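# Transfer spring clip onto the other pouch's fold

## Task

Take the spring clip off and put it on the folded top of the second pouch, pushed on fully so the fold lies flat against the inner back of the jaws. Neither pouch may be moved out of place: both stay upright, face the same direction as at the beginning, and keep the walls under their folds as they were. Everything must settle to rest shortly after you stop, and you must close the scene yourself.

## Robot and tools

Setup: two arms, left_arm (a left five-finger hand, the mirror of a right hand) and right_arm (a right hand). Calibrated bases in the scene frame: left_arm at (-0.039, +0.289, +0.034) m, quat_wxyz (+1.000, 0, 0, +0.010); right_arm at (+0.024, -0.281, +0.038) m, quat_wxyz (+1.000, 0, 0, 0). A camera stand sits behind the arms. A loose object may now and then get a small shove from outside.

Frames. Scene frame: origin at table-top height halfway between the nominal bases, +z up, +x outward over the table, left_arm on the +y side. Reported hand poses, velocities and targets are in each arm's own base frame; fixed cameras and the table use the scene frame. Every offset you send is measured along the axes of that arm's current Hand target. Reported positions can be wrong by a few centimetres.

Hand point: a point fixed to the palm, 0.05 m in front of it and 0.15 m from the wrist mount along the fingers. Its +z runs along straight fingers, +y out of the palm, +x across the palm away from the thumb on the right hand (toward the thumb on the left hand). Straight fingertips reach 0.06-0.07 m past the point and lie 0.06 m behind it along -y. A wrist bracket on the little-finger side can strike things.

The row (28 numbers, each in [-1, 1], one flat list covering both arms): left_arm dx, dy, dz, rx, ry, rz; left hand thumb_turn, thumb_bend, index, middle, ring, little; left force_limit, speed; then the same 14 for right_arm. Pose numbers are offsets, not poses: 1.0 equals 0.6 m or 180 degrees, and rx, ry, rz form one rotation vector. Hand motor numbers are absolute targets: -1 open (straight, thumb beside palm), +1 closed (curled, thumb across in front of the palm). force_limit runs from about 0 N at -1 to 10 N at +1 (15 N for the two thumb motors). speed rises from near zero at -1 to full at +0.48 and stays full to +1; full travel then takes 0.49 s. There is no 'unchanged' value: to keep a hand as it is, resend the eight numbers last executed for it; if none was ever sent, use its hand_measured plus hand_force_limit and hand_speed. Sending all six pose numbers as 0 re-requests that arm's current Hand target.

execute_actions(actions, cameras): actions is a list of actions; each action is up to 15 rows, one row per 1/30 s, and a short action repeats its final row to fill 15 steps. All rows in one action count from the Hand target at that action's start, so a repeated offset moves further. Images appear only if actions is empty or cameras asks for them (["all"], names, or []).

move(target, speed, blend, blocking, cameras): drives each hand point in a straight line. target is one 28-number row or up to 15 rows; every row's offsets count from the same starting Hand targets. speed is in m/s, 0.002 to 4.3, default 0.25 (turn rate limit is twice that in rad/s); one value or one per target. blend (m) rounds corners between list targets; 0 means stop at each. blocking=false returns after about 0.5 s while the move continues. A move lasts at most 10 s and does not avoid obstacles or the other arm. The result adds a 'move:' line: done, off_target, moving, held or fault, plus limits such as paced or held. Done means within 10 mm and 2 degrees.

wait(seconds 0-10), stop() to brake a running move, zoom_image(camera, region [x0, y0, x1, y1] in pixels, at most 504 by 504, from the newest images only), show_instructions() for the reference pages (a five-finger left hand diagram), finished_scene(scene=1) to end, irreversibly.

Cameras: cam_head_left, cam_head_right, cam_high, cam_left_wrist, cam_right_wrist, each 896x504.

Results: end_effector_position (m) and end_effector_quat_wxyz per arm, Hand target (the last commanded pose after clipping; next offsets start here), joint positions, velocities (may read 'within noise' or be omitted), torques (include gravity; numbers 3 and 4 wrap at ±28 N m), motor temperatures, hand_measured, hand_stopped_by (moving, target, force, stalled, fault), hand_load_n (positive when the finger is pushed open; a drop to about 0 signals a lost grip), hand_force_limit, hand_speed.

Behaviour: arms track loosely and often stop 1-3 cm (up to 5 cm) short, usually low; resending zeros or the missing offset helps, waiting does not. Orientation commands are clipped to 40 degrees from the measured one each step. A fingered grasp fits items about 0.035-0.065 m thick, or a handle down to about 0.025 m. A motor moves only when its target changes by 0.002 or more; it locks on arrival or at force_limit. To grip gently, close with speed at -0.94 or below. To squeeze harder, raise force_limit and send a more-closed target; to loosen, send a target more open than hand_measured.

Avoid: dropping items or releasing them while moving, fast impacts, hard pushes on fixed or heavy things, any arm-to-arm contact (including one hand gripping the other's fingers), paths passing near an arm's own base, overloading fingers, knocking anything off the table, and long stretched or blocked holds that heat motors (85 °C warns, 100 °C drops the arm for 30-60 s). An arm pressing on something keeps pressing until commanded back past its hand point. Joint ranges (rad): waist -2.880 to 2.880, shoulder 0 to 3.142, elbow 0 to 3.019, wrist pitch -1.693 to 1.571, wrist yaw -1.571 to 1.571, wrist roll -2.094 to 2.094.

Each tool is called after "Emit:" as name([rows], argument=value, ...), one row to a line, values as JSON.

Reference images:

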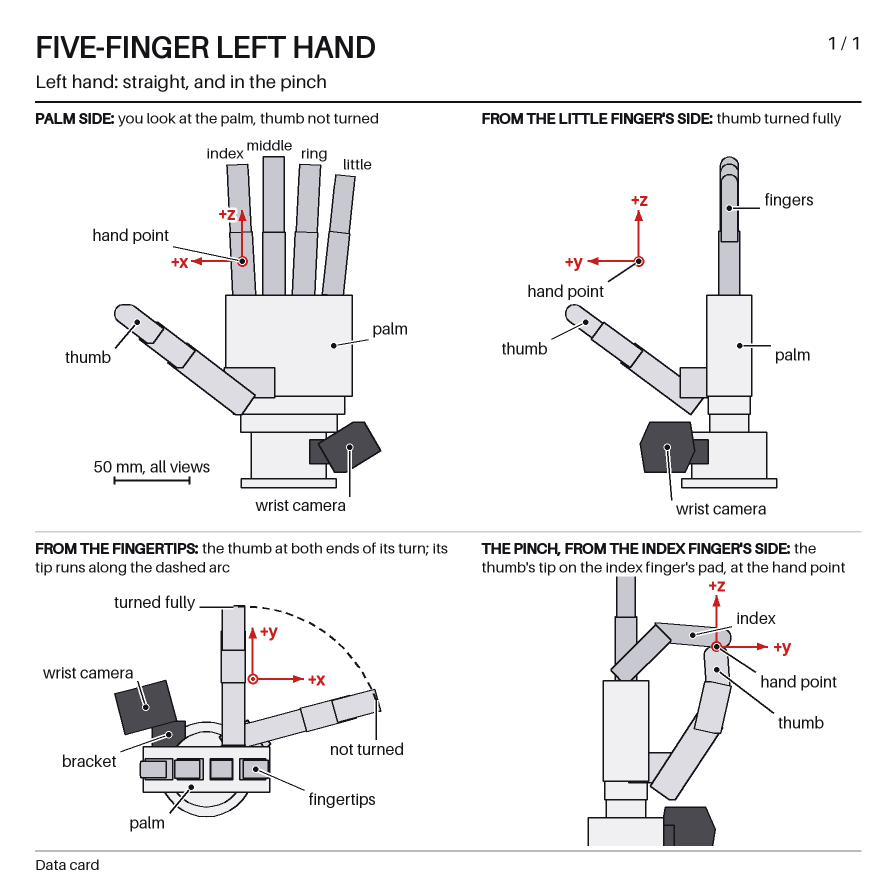

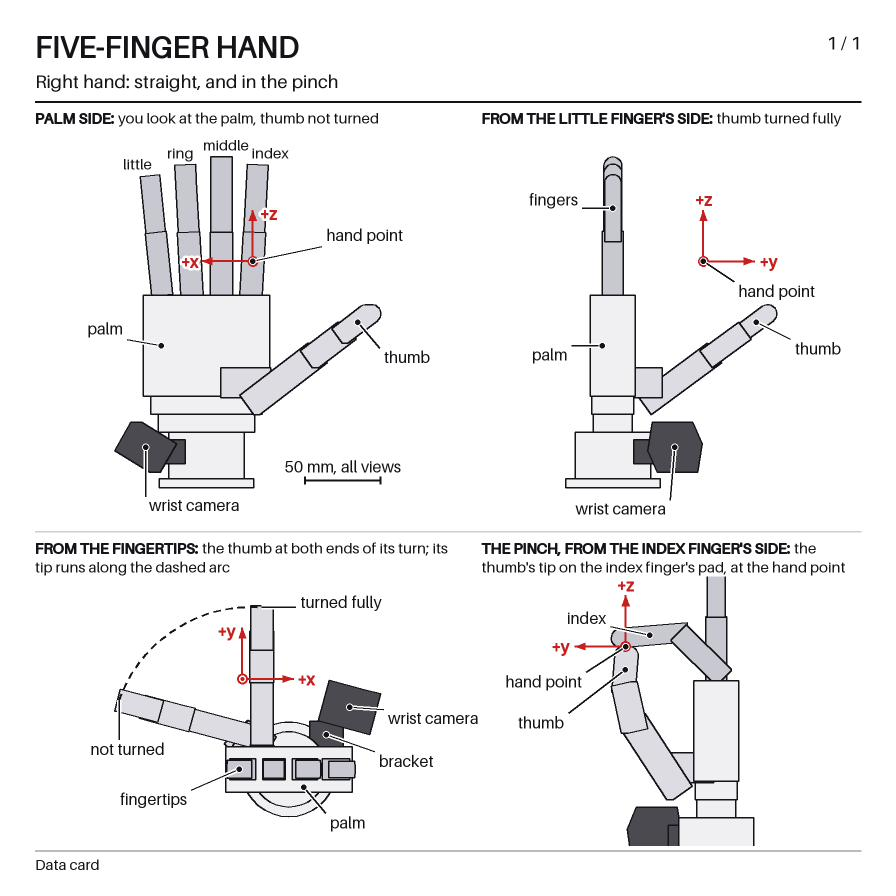

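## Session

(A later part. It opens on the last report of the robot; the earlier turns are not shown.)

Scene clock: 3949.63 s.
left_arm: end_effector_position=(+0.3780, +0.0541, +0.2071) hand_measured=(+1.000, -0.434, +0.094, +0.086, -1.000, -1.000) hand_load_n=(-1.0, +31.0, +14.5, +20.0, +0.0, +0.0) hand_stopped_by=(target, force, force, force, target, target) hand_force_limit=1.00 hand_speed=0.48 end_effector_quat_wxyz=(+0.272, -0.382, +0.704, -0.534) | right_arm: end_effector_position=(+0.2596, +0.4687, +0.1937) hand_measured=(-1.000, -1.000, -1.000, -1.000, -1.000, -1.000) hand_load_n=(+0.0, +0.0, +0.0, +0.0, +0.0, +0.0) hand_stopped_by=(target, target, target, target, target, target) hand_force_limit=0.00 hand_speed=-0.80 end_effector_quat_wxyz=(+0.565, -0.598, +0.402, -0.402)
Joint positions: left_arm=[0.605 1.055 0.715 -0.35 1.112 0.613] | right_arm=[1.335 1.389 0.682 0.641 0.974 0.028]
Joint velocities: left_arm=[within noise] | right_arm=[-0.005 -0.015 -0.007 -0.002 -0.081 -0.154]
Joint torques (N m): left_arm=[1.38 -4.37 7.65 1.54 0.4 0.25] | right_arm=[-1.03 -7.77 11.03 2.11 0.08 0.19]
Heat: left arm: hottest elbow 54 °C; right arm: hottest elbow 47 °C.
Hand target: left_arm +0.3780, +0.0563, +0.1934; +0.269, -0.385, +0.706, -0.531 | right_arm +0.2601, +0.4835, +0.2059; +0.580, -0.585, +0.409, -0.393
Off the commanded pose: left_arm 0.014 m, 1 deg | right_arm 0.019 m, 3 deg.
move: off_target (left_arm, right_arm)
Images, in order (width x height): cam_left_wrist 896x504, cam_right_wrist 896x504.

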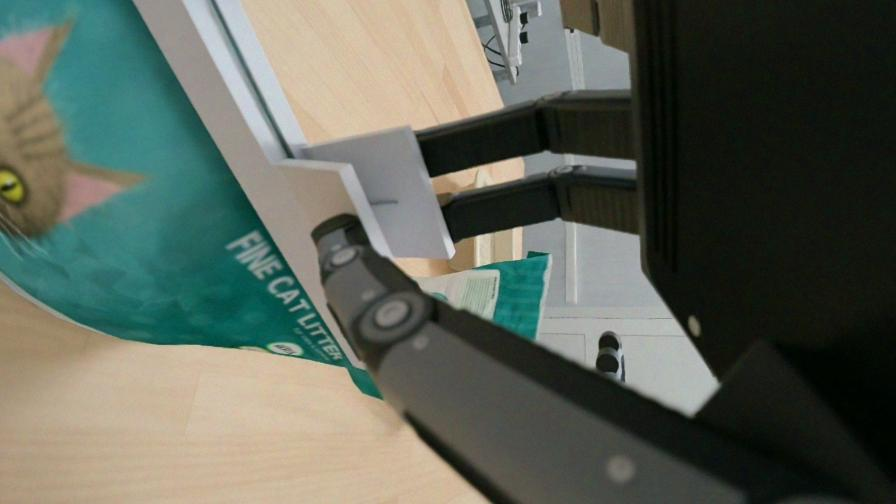

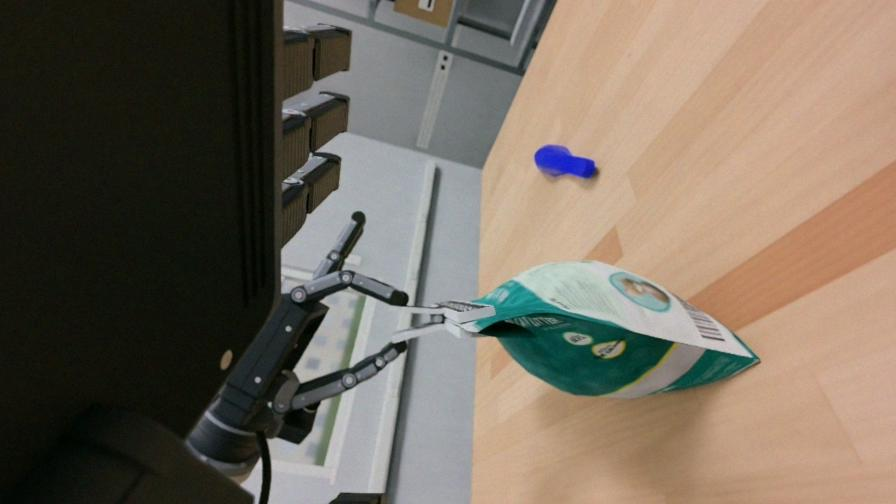

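Emit:
move(target=[0,0,0,0,0,0,1,0.2,0.5,0.5,-1,-1,1.0,0.48,0.1027,-0.0592,0.2235,-0.0047,-0.325,-0.0062,-1,-1,-1,-1,-1,-1,0,-0.8], speed=0.15, cameras=["cam_right_wrist","cam_high","cam_left_wrist"])

Emit:
zoom_image(camera="cam_right_wrist", region=[470, 280, 590, 410])

Emit:
zoom_image(camera="cam_right_wrist", region=[470, 130, 590, 260])

Scene clock: 4001.60 s.
left_arm: end_effector_position=(+0.3780, +0.0541, +0.2071) hand_measured=(+1.000, -0.434, +0.094, +0.086, -1.000, -1.000) hand_load_n=(-0.5, +30.5, +14.5, +20.0, +0.0, -0.5) hand_stopped_by=(target, force, force, force, target, target) hand_force_limit=1.00 hand_speed=0.48 end_effector_quat_wxyz=(+0.273, -0.381, +0.704, -0.534) | right_arm: end_effector_position=(+0.3949, +0.4678, +0.2314) hand_measured=(-1.000, -1.000, -1.000, -1.000, -1.000, -1.000) hand_load_n=(+0.0, +0.0, +0.0, +0.0, +0.0, +0.0) hand_stopped_by=(target, target, target, target, target, target) hand_force_limit=0.00 hand_speed=-0.80 end_effector_quat_wxyz=(+0.696, -0.712, +0.077, -0.052)
Joint positions: left_arm=[0.605 1.055 0.715 -0.349 1.112 0.613] | right_arm=[0.608 1.56 0.972 0.552 -0.78 0.009]
Joint torques (N m): left_arm=[1.26 -4.89 7.64 1.47 0.39 0.26] | right_arm=[-2.02 -10.93 12.33 1.21 -0.16 -0.07]
Heat: left arm: hottest elbow 52 °C; right arm: hottest elbow 47 °C.
Hand target: left_arm +0.3780, +0.0563, +0.1934; +0.269, -0.385, +0.706, -0.531 | right_arm +0.4081, +0.4735, +0.2381; +0.698, -0.710, +0.071, -0.060
Off the commanded pose: left_arm 0.014 m, 1 deg | right_arm 0.016 m, 1 deg.
move: off_target (left_arm, right_arm)
Images, in order (width x height): cam_high 896x504, cam_left_wrist 896x504, cam_right_wrist 896x504.

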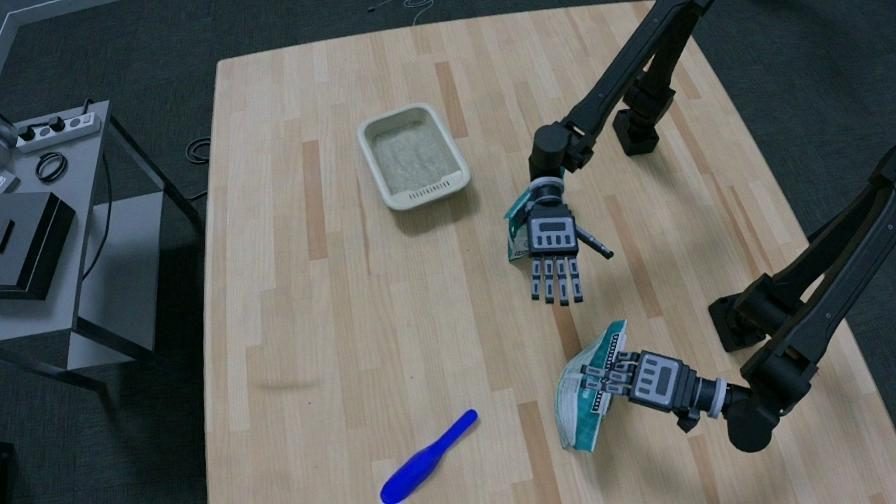

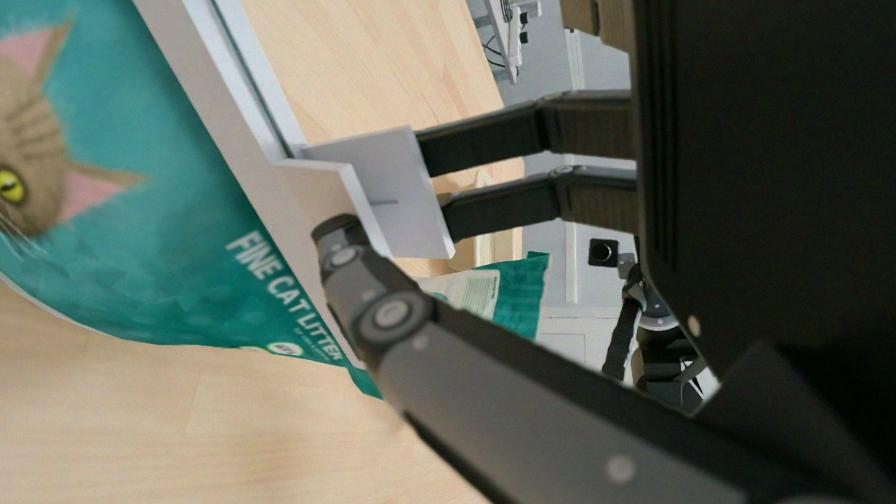

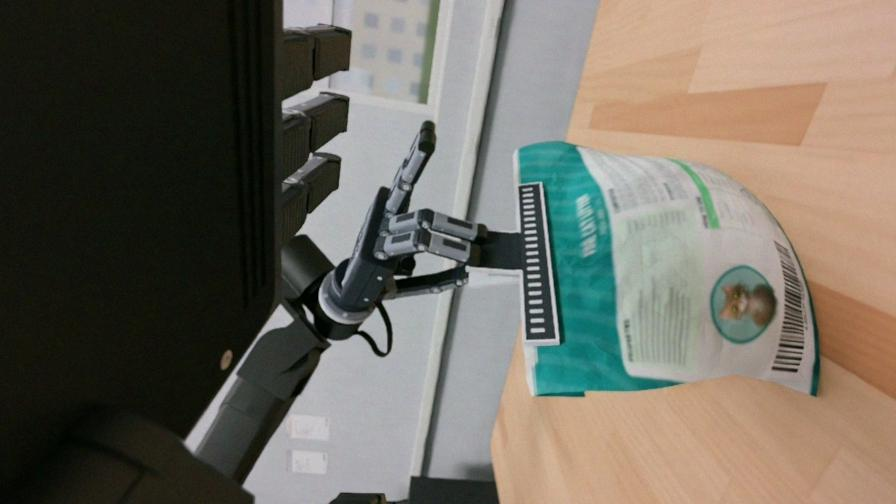

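Scaled by 3.877 from the camera's 896x504 image, which has a finer 1280x720 frame.

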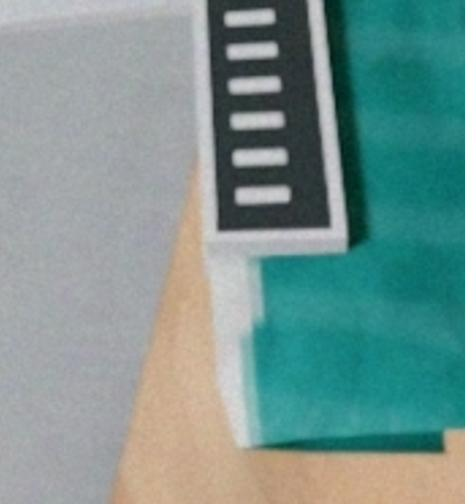

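Scaled by 3.877 from the camera's 896x504 image, which has a finer 1280x720 frame.

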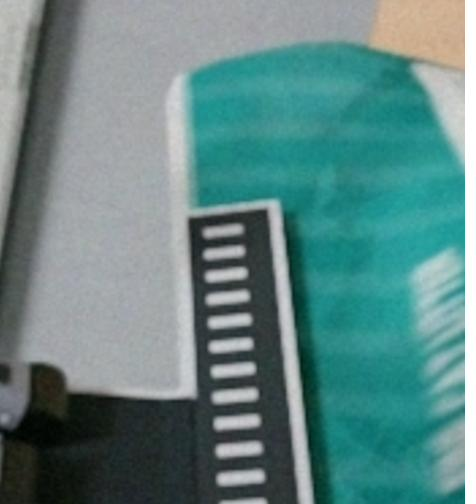

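Emit:
move(target=[0,-0.0120,-0.0040,0,0,0,1,0.2,0.5,0.5,-1,-1,1.0,0.48,0,0,0,0,0,0,-1,-1,-1,-1,-1,-1,0,-0.8], speed=0.03, cameras=["cam_right_wrist"])

Emit:
zoom_image(camera="cam_right_wrist", region=[470, 280, 590, 410])

Emit:
zoom_image(camera="cam_right_wrist", region=[470, 130, 590, 260])

Scene clock: 4022.97 s.
left_arm: end_effector_position=(+0.3780, +0.0542, +0.2071) hand_measured=(+1.000, -0.434, +0.094, +0.086, -1.000, -1.000) hand_load_n=(-1.0, +31.0, +14.5, +20.0, +0.0, -0.5) hand_stopped_by=(target, force, force, force, target, target) hand_force_limit=1.00 hand_speed=0.48 end_effector_quat_wxyz=(+0.273, -0.381, +0.704, -0.534) | right_arm: end_effector_position=(+0.3949, +0.4678, +0.2313) hand_measured=(-1.000, -1.000, -1.000, -1.000, -1.000, -1.000) hand_load_n=(-0.5, +0.0, +0.0, +0.0, +0.0, +0.0) hand_stopped_by=(target, target, target, target, target, target) hand_force_limit=0.00 hand_speed=-0.80 end_effector_quat_wxyz=(+0.696, -0.712, +0.077, -0.052)
Joint positions: left_arm=[0.605 1.055 0.715 -0.349 1.112 0.613] | right_arm=[0.608 1.56 0.972 0.552 -0.78 0.009]
Joint torques (N m): left_arm=[1.38 -5.66 9.07 0.7 0.39 0.24] | right_arm=[-1.67 -10.17 12.36 1.17 -0.14 -0.06]
Heat: left arm: hottest elbow 51 °C; right arm: hottest elbow 46 °C.
Hand target: left_arm +0.3780, +0.0567, +0.2010; +0.269, -0.385, +0.706, -0.531 | right_arm +0.4081, +0.4735, +0.2380; +0.698, -0.710, +0.071, -0.060
Off the commanded pose: left_arm 0.007 m, 1 deg | right_arm 0.016 m, 1 deg.
move: off_target (right_arm)
Images, in order (width x height): cam_right_wrist 896x504.

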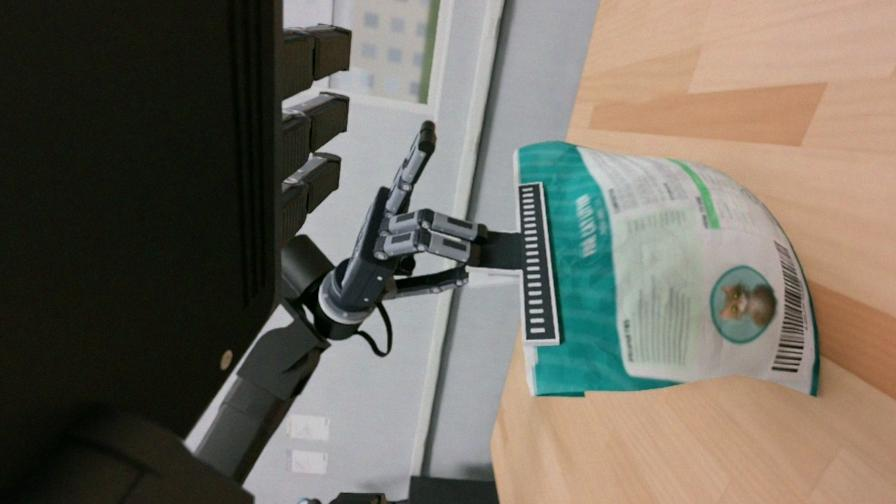

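Scaled by 3.877 from the camera's 896x504 image, which has a finer 1280x720 frame.

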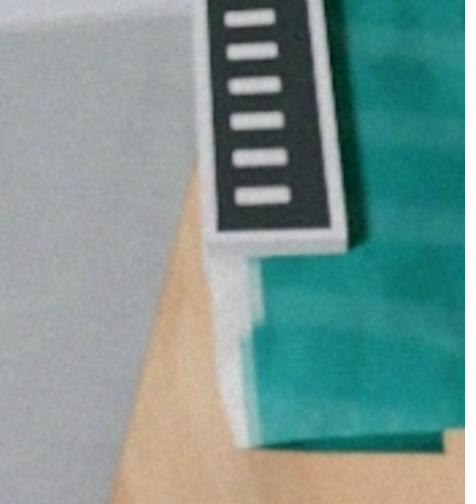

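Scaled by 3.877 from the camera's 896x504 image, which has a finer 1280x720 frame.

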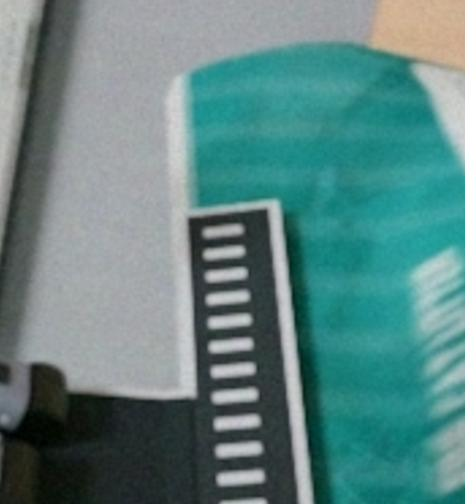

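Emit:
execute_actions(actions=[])

Scene clock: 4035.60 s.
left_arm: end_effector_position=(+0.3780, +0.0542, +0.2071) hand_measured=(+1.000, -0.434, +0.094, +0.086, -1.000, -1.000) hand_load_n=(-1.0, +30.5, +14.5, +20.0, +0.0, -0.5) hand_stopped_by=(target, force, force, force, target, target) hand_force_limit=1.00 hand_speed=0.48 end_effector_quat_wxyz=(+0.273, -0.381, +0.704, -0.534) | right_arm: end_effector_position=(+0.3949, +0.4678, +0.2313) hand_measured=(-1.000, -1.000, -1.000, -1.000, -1.000, -1.000) hand_load_n=(+0.0, +0.0, +0.0, +0.0, +0.0, -0.5) hand_stopped_by=(target, target, target, target, target, target) hand_force_limit=0.00 hand_speed=-0.80 end_effector_quat_wxyz=(+0.696, -0.712, +0.077, -0.052)
Joint positions: left_arm=[0.605 1.055 0.715 -0.349 1.112 0.613] | right_arm=[0.608 1.56 0.972 0.552 -0.78 0.009]
Joint velocities: within noise
Joint torques (N m): left_arm=[1.38 -5.3 9.09 0.69 0.39 0.22] | right_arm=[-1.73 -10.93 12.46 1.02 -0.15 -0.03]
Motor temperatures (°C): left_arm=[26 33 52 29 27 29] | right_arm=[28 27 46 25 28 27]
Heat: left arm: hottest elbow 52 °C; right arm: hottest elbow 46 °C.
Hand target: left_arm +0.3780, +0.0567, +0.2010; +0.269, -0.385, +0.706, -0.531 | right_arm +0.4081, +0.4735, +0.2380; +0.698, -0.710, +0.071, -0.060
Off the commanded pose: left_arm 0.007 m, 1 deg | right_arm 0.016 m, 1 deg.

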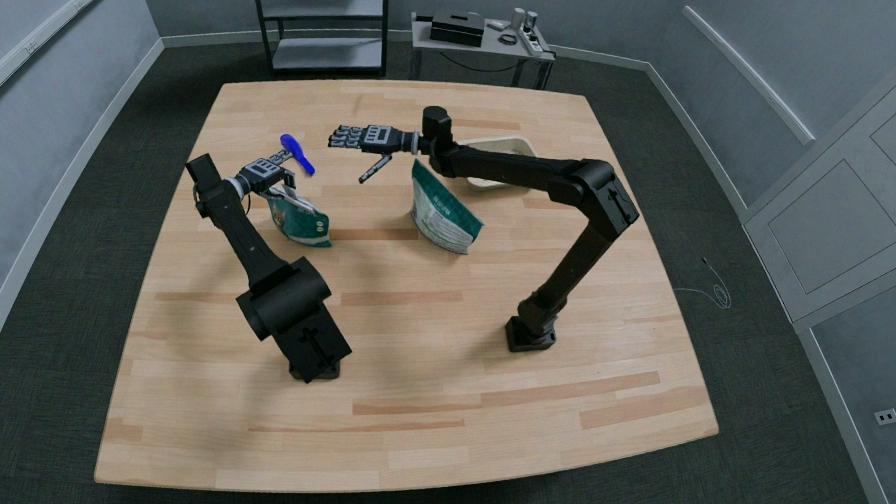

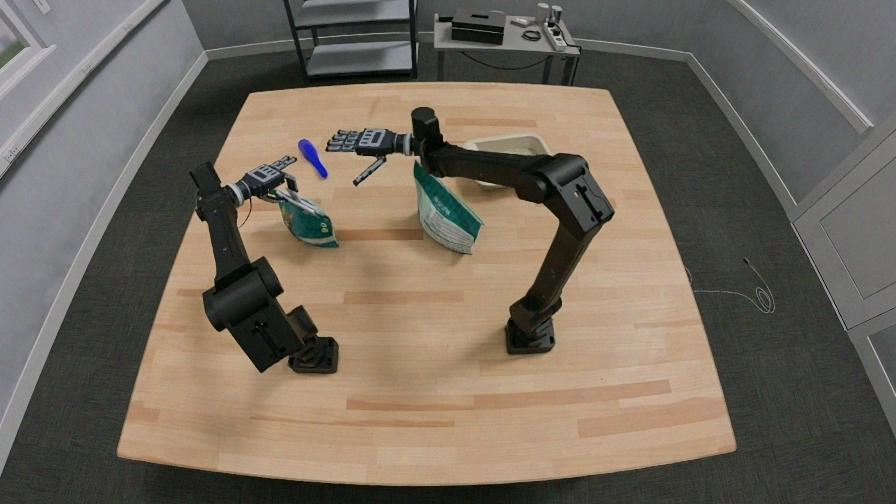

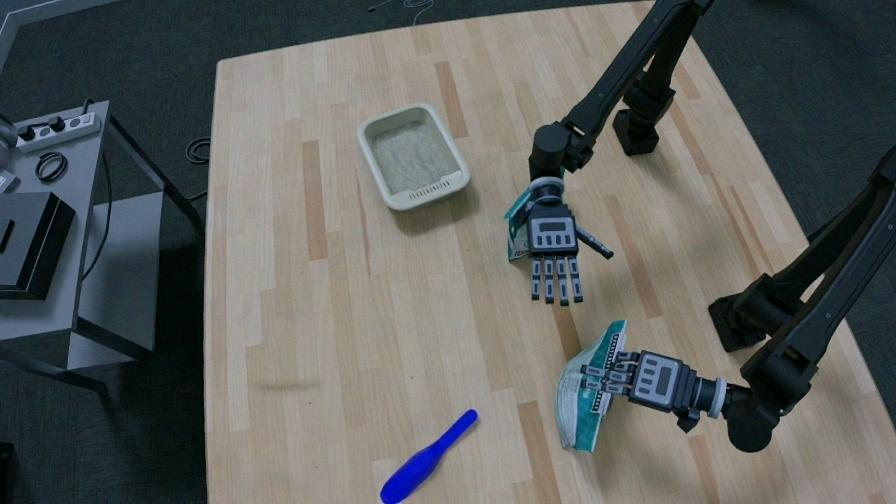

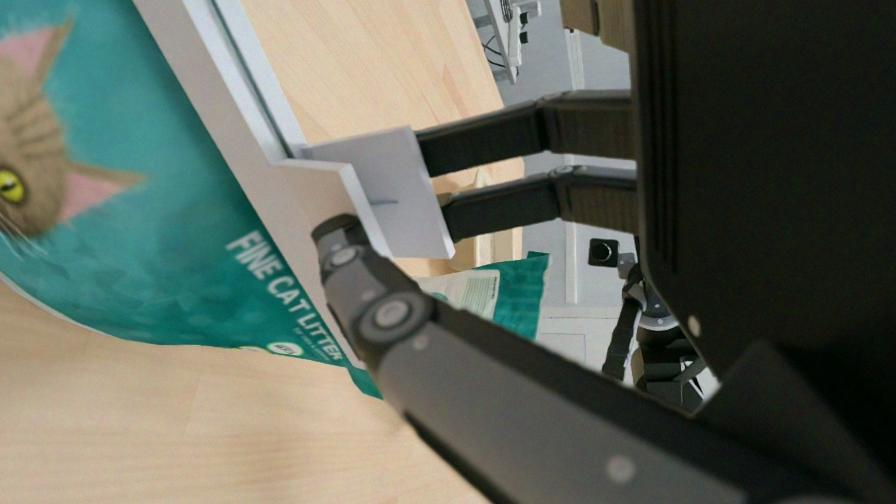

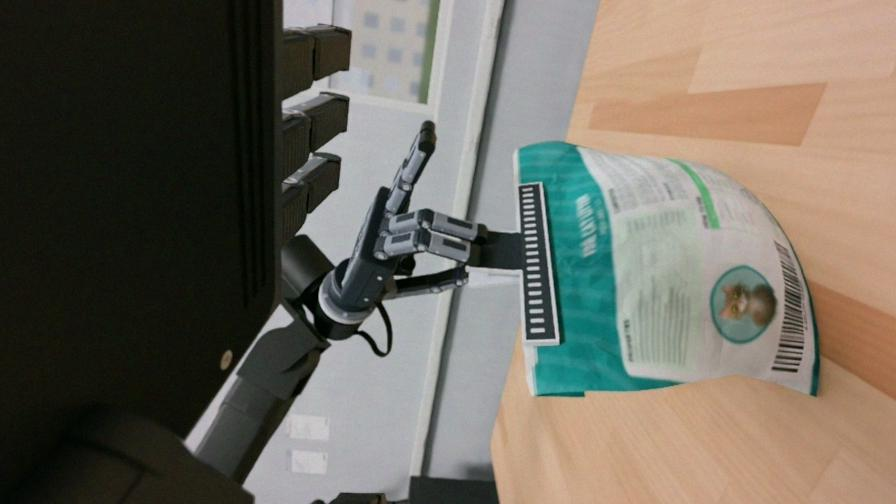

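Emit:
zoom_image(camera="cam_right_wrist", region=[430, 120, 682, 420])

Emit:
zoom_image(camera="cam_left_wrist", region=[130, 0, 530, 404])

Scaled by 1.680 from the camera's 896x504 image, which has a finer 1280x720 frame.

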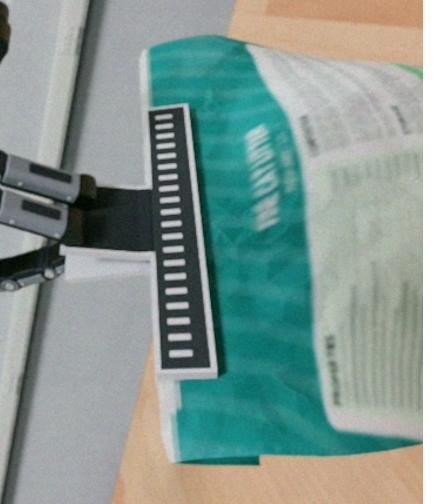

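Scaled by 1.248 from the camera's 896x504 image, which has a finer 1280x720 frame.

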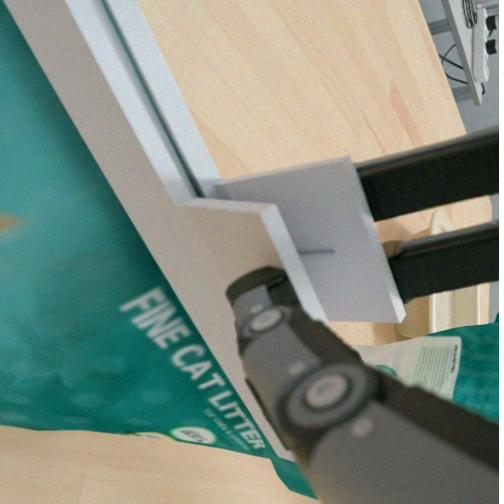

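Emit:
move(target=[0,-0.0096,-0.0029,0,0,0,1,0.2,0.5,0.5,-1,-1,1.0,0.48, 0,0,0,0,0,0,-1,-1,-1,-1,-1,-1,0,-0.8], speed=0.03, cameras=["cam_right_wrist"])

Scene clock: 4046.03 s.
left_arm: end_effector_position=(+0.3766, +0.0544, +0.2062) hand_measured=(+1.000, -0.434, +0.094, +0.086, -1.000, -1.000) hand_load_n=(-1.0, +31.0, +14.0, +19.5, +0.0, +0.0) hand_stopped_by=(target, force, force, force, target, target) hand_force_limit=1.00 hand_speed=0.48 end_effector_quat_wxyz=(+0.271, -0.383, +0.704, -0.533) | right_arm: end_effector_position=(+0.3949, +0.4678, +0.2313) hand_measured=(-1.000, -1.000, -1.000, -1.000, -1.000, -1.000) hand_load_n=(+0.0, +0.0, +0.0, +0.0, +0.0, +0.0) hand_stopped_by=(target, target, target, target, target, target) hand_force_limit=0.00 hand_speed=-0.80 end_effector_quat_wxyz=(+0.696, -0.712, +0.077, -0.052)
Joint positions: left_arm=[0.608 1.055 0.715 -0.36 1.112 0.619] | right_arm=[0.608 1.56 0.972 0.552 -0.78 0.009]
Joint torques (N m): left_arm=[1.38 -5.48 10.17 0.24 0.42 0.15] | right_arm=[-1.61 -10.75 12.45 0.96 -0.12 -0.08]
Heat: left arm: hottest elbow 52 °C; right arm: hottest elbow 46 °C.
Hand target: left_arm +0.3781, +0.0567, +0.2071; +0.269, -0.385, +0.706, -0.531 | right_arm +0.4081, +0.4735, +0.2380; +0.698, -0.710, +0.071, -0.060
Off the commanded pose: left_arm 0.003 m, 0 deg | right_arm 0.016 m, 1 deg.
move: off_target (right_arm)
Images, in order (width x height): cam_right_wrist 896x504.

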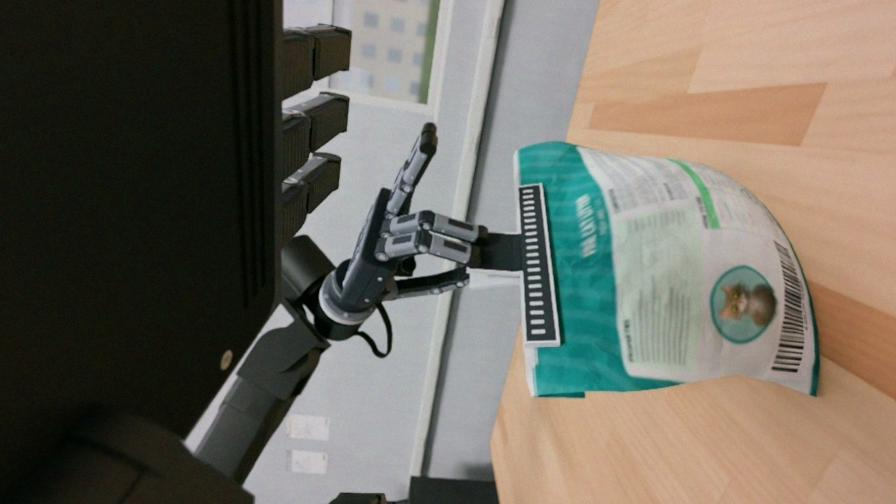

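Emit:
move(target=[0,0,0,0,0,0,1,-0.475,0.04,0.03,-1,-1,1.0,-0.9, 0,0,0,0,0,0,-1,-1,-1,-1,-1,-1,0,-0.8], speed=0.03, cameras=["cam_right_wrist", "cam_left_wrist"])

Scene clock: 4050.63 s.
left_arm: end_effector_position=(+0.3765, +0.0544, +0.2061) hand_measured=(+1.000, -0.480, +0.038, +0.030, -1.000, -1.000) hand_load_n=(-1.5, +12.5, +7.0, +5.5, +0.0, +0.0) hand_stopped_by=(target, target, target, target, target, target) hand_force_limit=1.00 hand_speed=-0.90 end_effector_quat_wxyz=(+0.271, -0.383, +0.704, -0.533) | right_arm: end_effector_position=(+0.3949, +0.4678, +0.2313) hand_measured=(-1.000, -1.000, -1.000, -1.000, -1.000, -1.000) hand_load_n=(+0.0, +0.0, +0.0, +0.0, +0.0, +0.0) hand_stopped_by=(target, target, target, target, target, target) hand_force_limit=0.00 hand_speed=-0.80 end_effector_quat_wxyz=(+0.696, -0.712, +0.077, -0.052)
Joint positions: left_arm=[0.608 1.055 0.715 -0.361 1.112 0.619] | right_arm=[0.608 1.56 0.972 0.552 -0.78 0.009]
Joint torques (N m): left_arm=[1.49 -5.66 10.1 0.38 0.42 0.23] | right_arm=[-1.79 -10.64 12.22 1.24 -0.17 -0.04]
Heat: left arm: hottest elbow 52 °C; right arm: hottest elbow 46 °C.
Hand target: left_arm +0.3781, +0.0568, +0.2070; +0.269, -0.385, +0.706, -0.531 | right_arm +0.4081, +0.4735, +0.2380; +0.698, -0.710, +0.071, -0.060
Off the commanded pose: left_arm 0.003 m, 0 deg | right_arm 0.016 m, 1 deg.
move: off_target (right_arm)
Images, in order (width x height): cam_left_wrist 896x504, cam_right_wrist 896x504.

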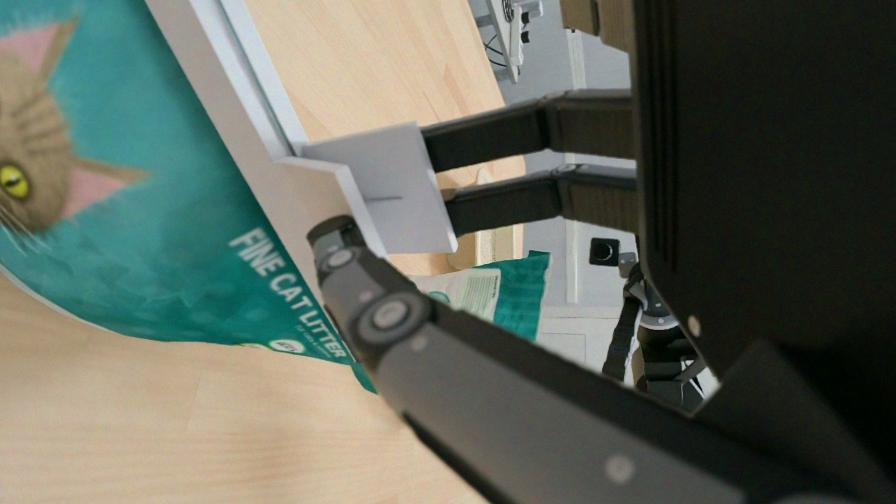

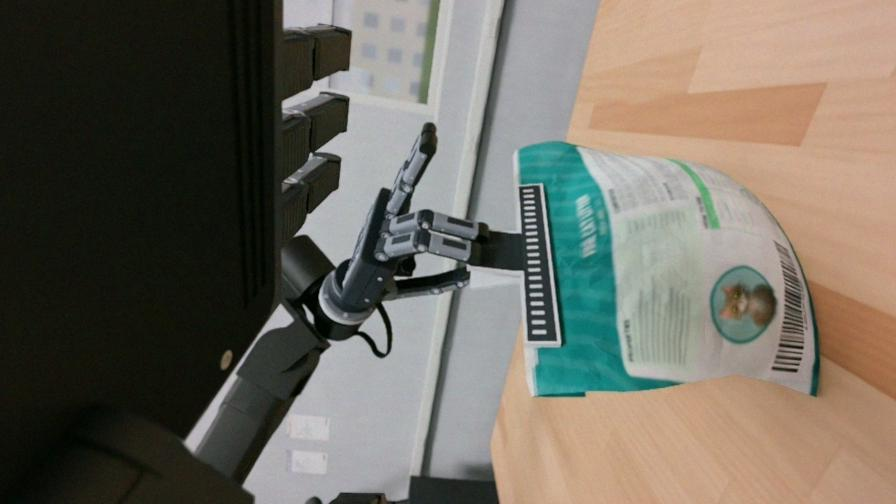

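Emit:
move(target=[0,0,0,0,0,0,1,-0.51,0.005,-0.005,-1,-1,1.0,-0.9, 0,0,0,0,0,0,-1,-1,-1,-1,-1,-1,0,-0.8], speed=0.03, cameras=["cam_right_wrist", "cam_left_wrist"])

Scene clock: 4053.63 s.
left_arm: end_effector_position=(+0.3754, +0.0537, +0.2050) hand_measured=(+1.000, -0.510, +0.004, -0.006, -1.000, -1.000) hand_load_n=(+0.0, +0.0, +0.0, +0.0, +0.0, +0.0) hand_stopped_by=(target, target, target, target, target, target) hand_force_limit=1.00 hand_speed=-0.90 end_effector_quat_wxyz=(+0.267, -0.386, +0.704, -0.533) | right_arm: end_effector_position=(+0.3949, +0.4678, +0.2313) hand_measured=(-1.000, -1.000, -1.000, -1.000, -1.000, -1.000) hand_load_n=(+0.0, +0.0, +0.0, +0.0, +0.0, +0.0) hand_stopped_by=(target, target, target, target, target, target) hand_force_limit=0.00 hand_speed=-0.80 end_effector_quat_wxyz=(+0.696, -0.712, +0.077, -0.052)
Joint positions: left_arm=[0.608 1.056 0.715 -0.37 1.112 0.621] | right_arm=[0.608 1.56 0.972 0.552 -0.78 0.009]
Joint torques (N m): left_arm=[0.97 -5.6 10.1 0.72 0.44 0.19] | right_arm=[-1.85 -10.58 12.38 1.21 -0.13 -0.05]
Heat: left arm: hottest elbow 52 °C; right arm: hottest elbow 46 °C.
Hand target: left_arm +0.3781, +0.0568, +0.2071; +0.269, -0.385, +0.706, -0.531 | right_arm +0.4081, +0.4735, +0.2380; +0.698, -0.710, +0.071, -0.060
Off the commanded pose: left_arm 0.005 m, 0 deg | right_arm 0.016 m, 1 deg.
move: off_target (right_arm)
Images, in order (width x height): cam_left_wrist 896x504, cam_right_wrist 896x504.

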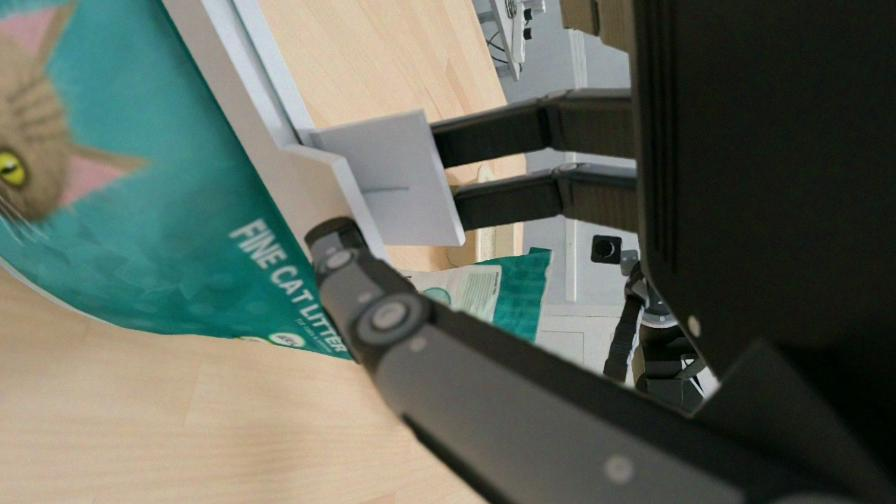

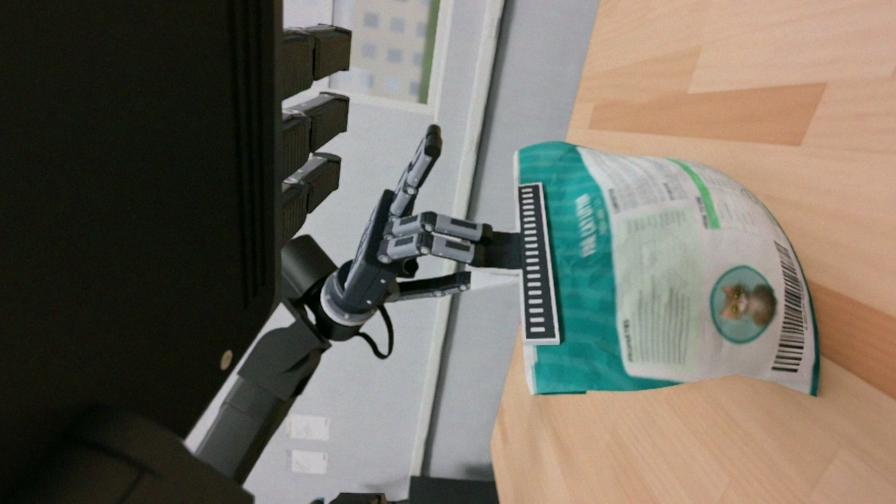

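Emit:
zoom_image(camera="cam_right_wrist", region=[430, 120, 682, 420])

Emit:
zoom_image(camera="cam_left_wrist", region=[130, 0, 530, 404])

Scaled by 1.680 from the camera's 896x504 image, which has a finer 1280x720 frame.

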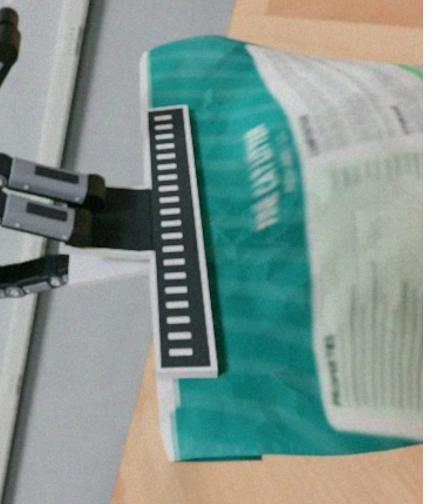

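Scaled by 1.248 from the camera's 896x504 image, which has a finer 1280x720 frame.

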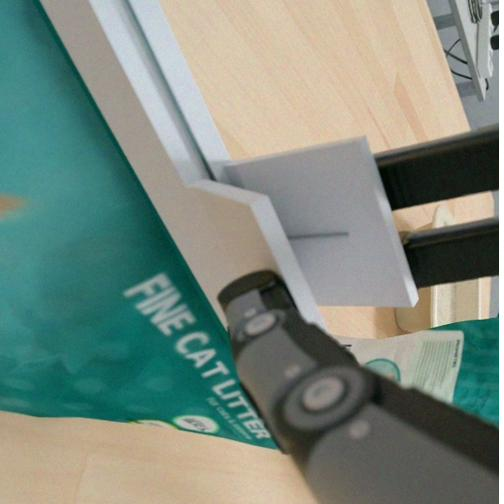

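Emit:
move(target=[0,0,0,0,0,0,1,-0.51,0.005,-0.005,-1,-1,1.0,-0.9, -0.2447,0.0575,-0.0283,0.0046,0.325,0.0059,-1,-1,-1,-1,-1,-1,0,-0.8], speed=0.12, cameras=["cam_right_wrist", "cam_left_wrist"])

Scene clock: 4065.43 s.
left_arm: end_effector_position=(+0.3754, +0.0537, +0.2050) hand_measured=(+1.000, -0.510, +0.004, -0.006, -1.000, -1.000) hand_load_n=(+0.0, +0.0, +0.0, -0.5, +0.0, +0.0) hand_stopped_by=(target, target, target, target, target, target) hand_force_limit=1.00 hand_speed=-0.90 end_effector_quat_wxyz=(+0.267, -0.386, +0.704, -0.533) | right_arm: end_effector_position=(+0.2596, +0.4686, +0.1937) hand_measured=(-1.000, -1.000, -1.000, -1.000, -1.000, -1.000) hand_load_n=(+0.0, +0.0, +0.0, +0.0, +0.0, +0.0) hand_stopped_by=(target, target, target, target, target, target) hand_force_limit=0.00 hand_speed=-0.80 end_effector_quat_wxyz=(+0.565, -0.598, +0.401, -0.403)
Joint positions: left_arm=[0.608 1.056 0.715 -0.37 1.112 0.621] | right_arm=[1.335 1.389 0.682 0.641 0.974 0.027]
Joint torques (N m): left_arm=[0.91 -5.71 10.17 0.66 0.43 0.19] | right_arm=[-1.2 -7.77 10.86 1.99 0.09 0.21]
Heat: left arm: hottest elbow 53 °C; right arm: hottest elbow 46 °C.
Hand target: left_arm +0.3781, +0.0567, +0.2070; +0.269, -0.385, +0.706, -0.531 | right_arm +0.2601, +0.4833, +0.2059; +0.580, -0.585, +0.408, -0.394
Off the commanded pose: left_arm 0.005 m, 0 deg | right_arm 0.019 m, 3 deg.
move: off_target (right_arm)
Images, in order (width x height): cam_left_wrist 896x504, cam_right_wrist 896x504.

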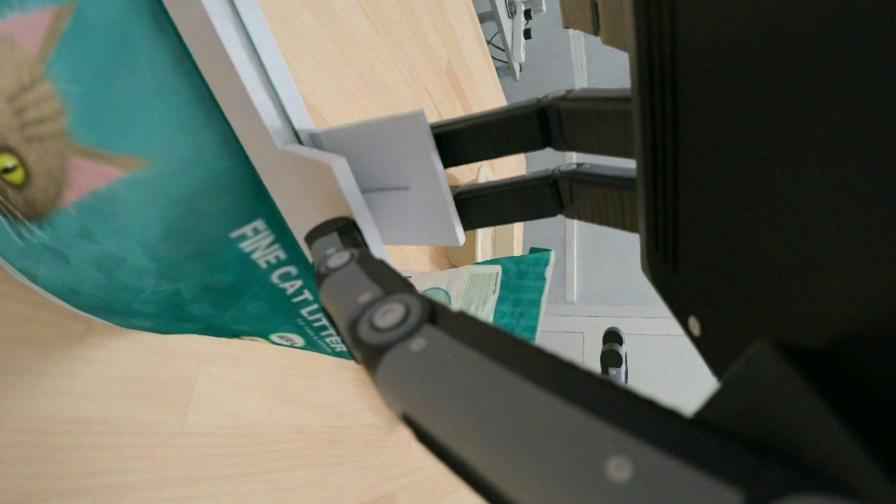

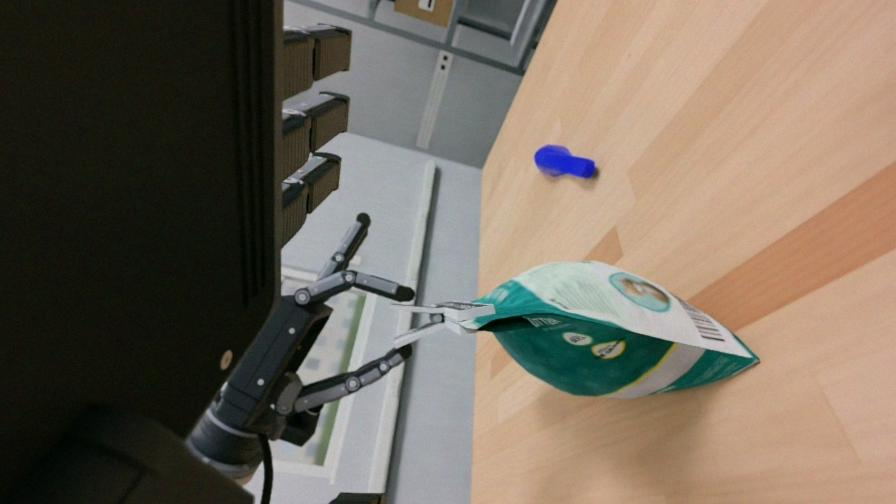

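Emit:
zoom_image(camera="cam_right_wrist", region=[370, 250, 570, 390])

Scaled by 2.520 from the camera's 896x504 image, which has a finer 1280x720 frame.

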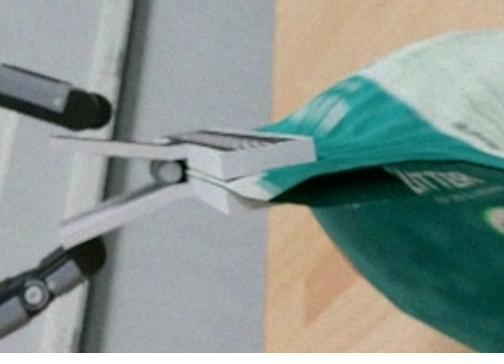

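Emit:
zoom_image(camera="cam_right_wrist", region=[420, 285, 520, 355])

Scaled by 5.040 from the camera's 896x504 image, which has a finer 1280x720 frame.

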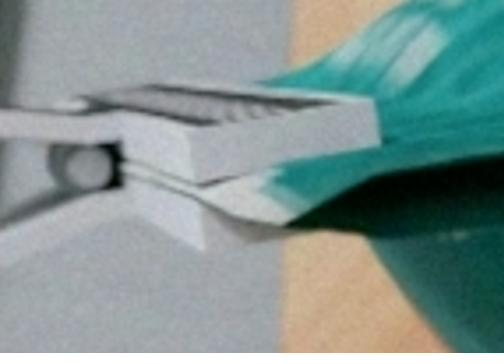

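Emit:
move(target=[0,0,0,0,0,0,1,-0.75,-0.3,-0.3,-1,-1,1.0,-0.8, 0,0,0,0,0,0,-1,-1,-1,-1,-1,-1,0,-0.8], speed=0.03, cameras=["cam_right_wrist", "cam_left_wrist"])

Scene clock: 4088.00 s.
left_arm: end_effector_position=(+0.3754, +0.0537, +0.2050) hand_measured=(+1.000, -0.750, -0.300, -0.300, -1.000, -1.000) hand_load_n=(+0.0, +0.0, +0.0, +0.0, +0.0, +0.0) hand_stopped_by=(target, target, target, target, target, target) hand_force_limit=1.00 hand_speed=-0.80 end_effector_quat_wxyz=(+0.267, -0.386, +0.704, -0.533) | right_arm: end_effector_position=(+0.2596, +0.4686, +0.1937) hand_measured=(-1.000, -1.000, -1.000, -1.000, -1.000, -1.000) hand_load_n=(+0.0, +0.0, +0.0, +0.0, +0.0, +0.0) hand_stopped_by=(target, target, target, target, target, target) hand_force_limit=0.00 hand_speed=-0.80 end_effector_quat_wxyz=(+0.565, -0.598, +0.401, -0.403)
Joint positions: left_arm=[0.608 1.056 0.715 -0.37 1.112 0.621] | right_arm=[1.335 1.389 0.682 0.641 0.974 0.027]
Joint torques (N m): left_arm=[1.14 -5.66 10.09 0.66 0.44 0.18] | right_arm=[-0.62 -7.65 10.84 2.21 0.09 0.19]
Heat: left arm: hottest elbow 54 °C; right arm: hottest elbow 47 °C.
Hand target: left_arm +0.3781, +0.0567, +0.2071; +0.269, -0.385, +0.706, -0.531 | right_arm +0.2601, +0.4833, +0.2058; +0.580, -0.585, +0.408, -0.394
Off the commanded pose: left_arm 0.005 m, 0 deg | right_arm 0.019 m, 3 deg.
move: off_target (right_arm)
Images, in order (width x height): cam_left_wrist 896x504, cam_right_wrist 896x504.

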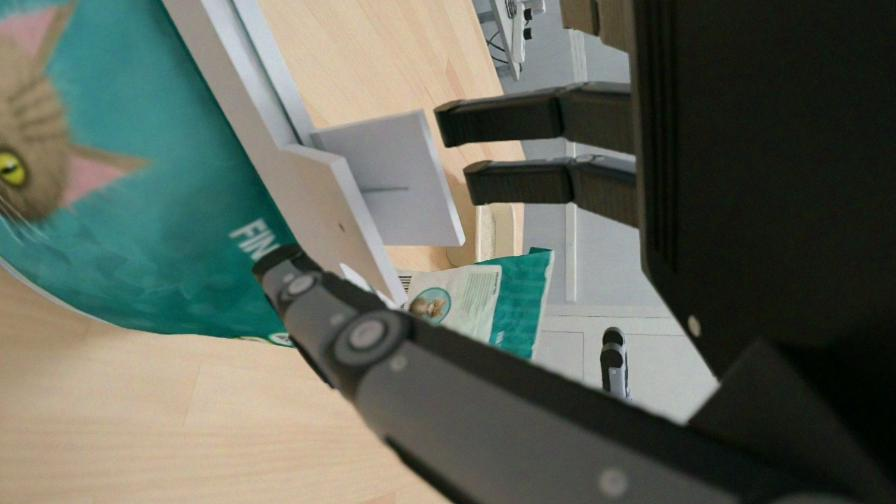

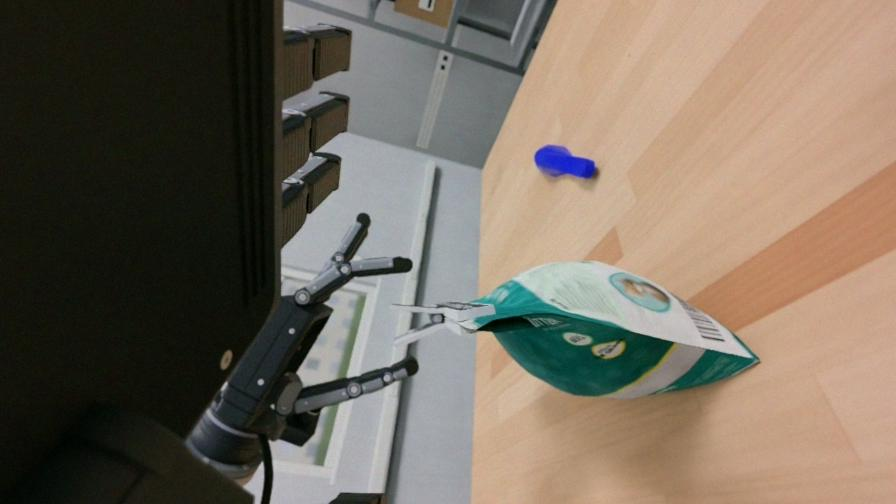

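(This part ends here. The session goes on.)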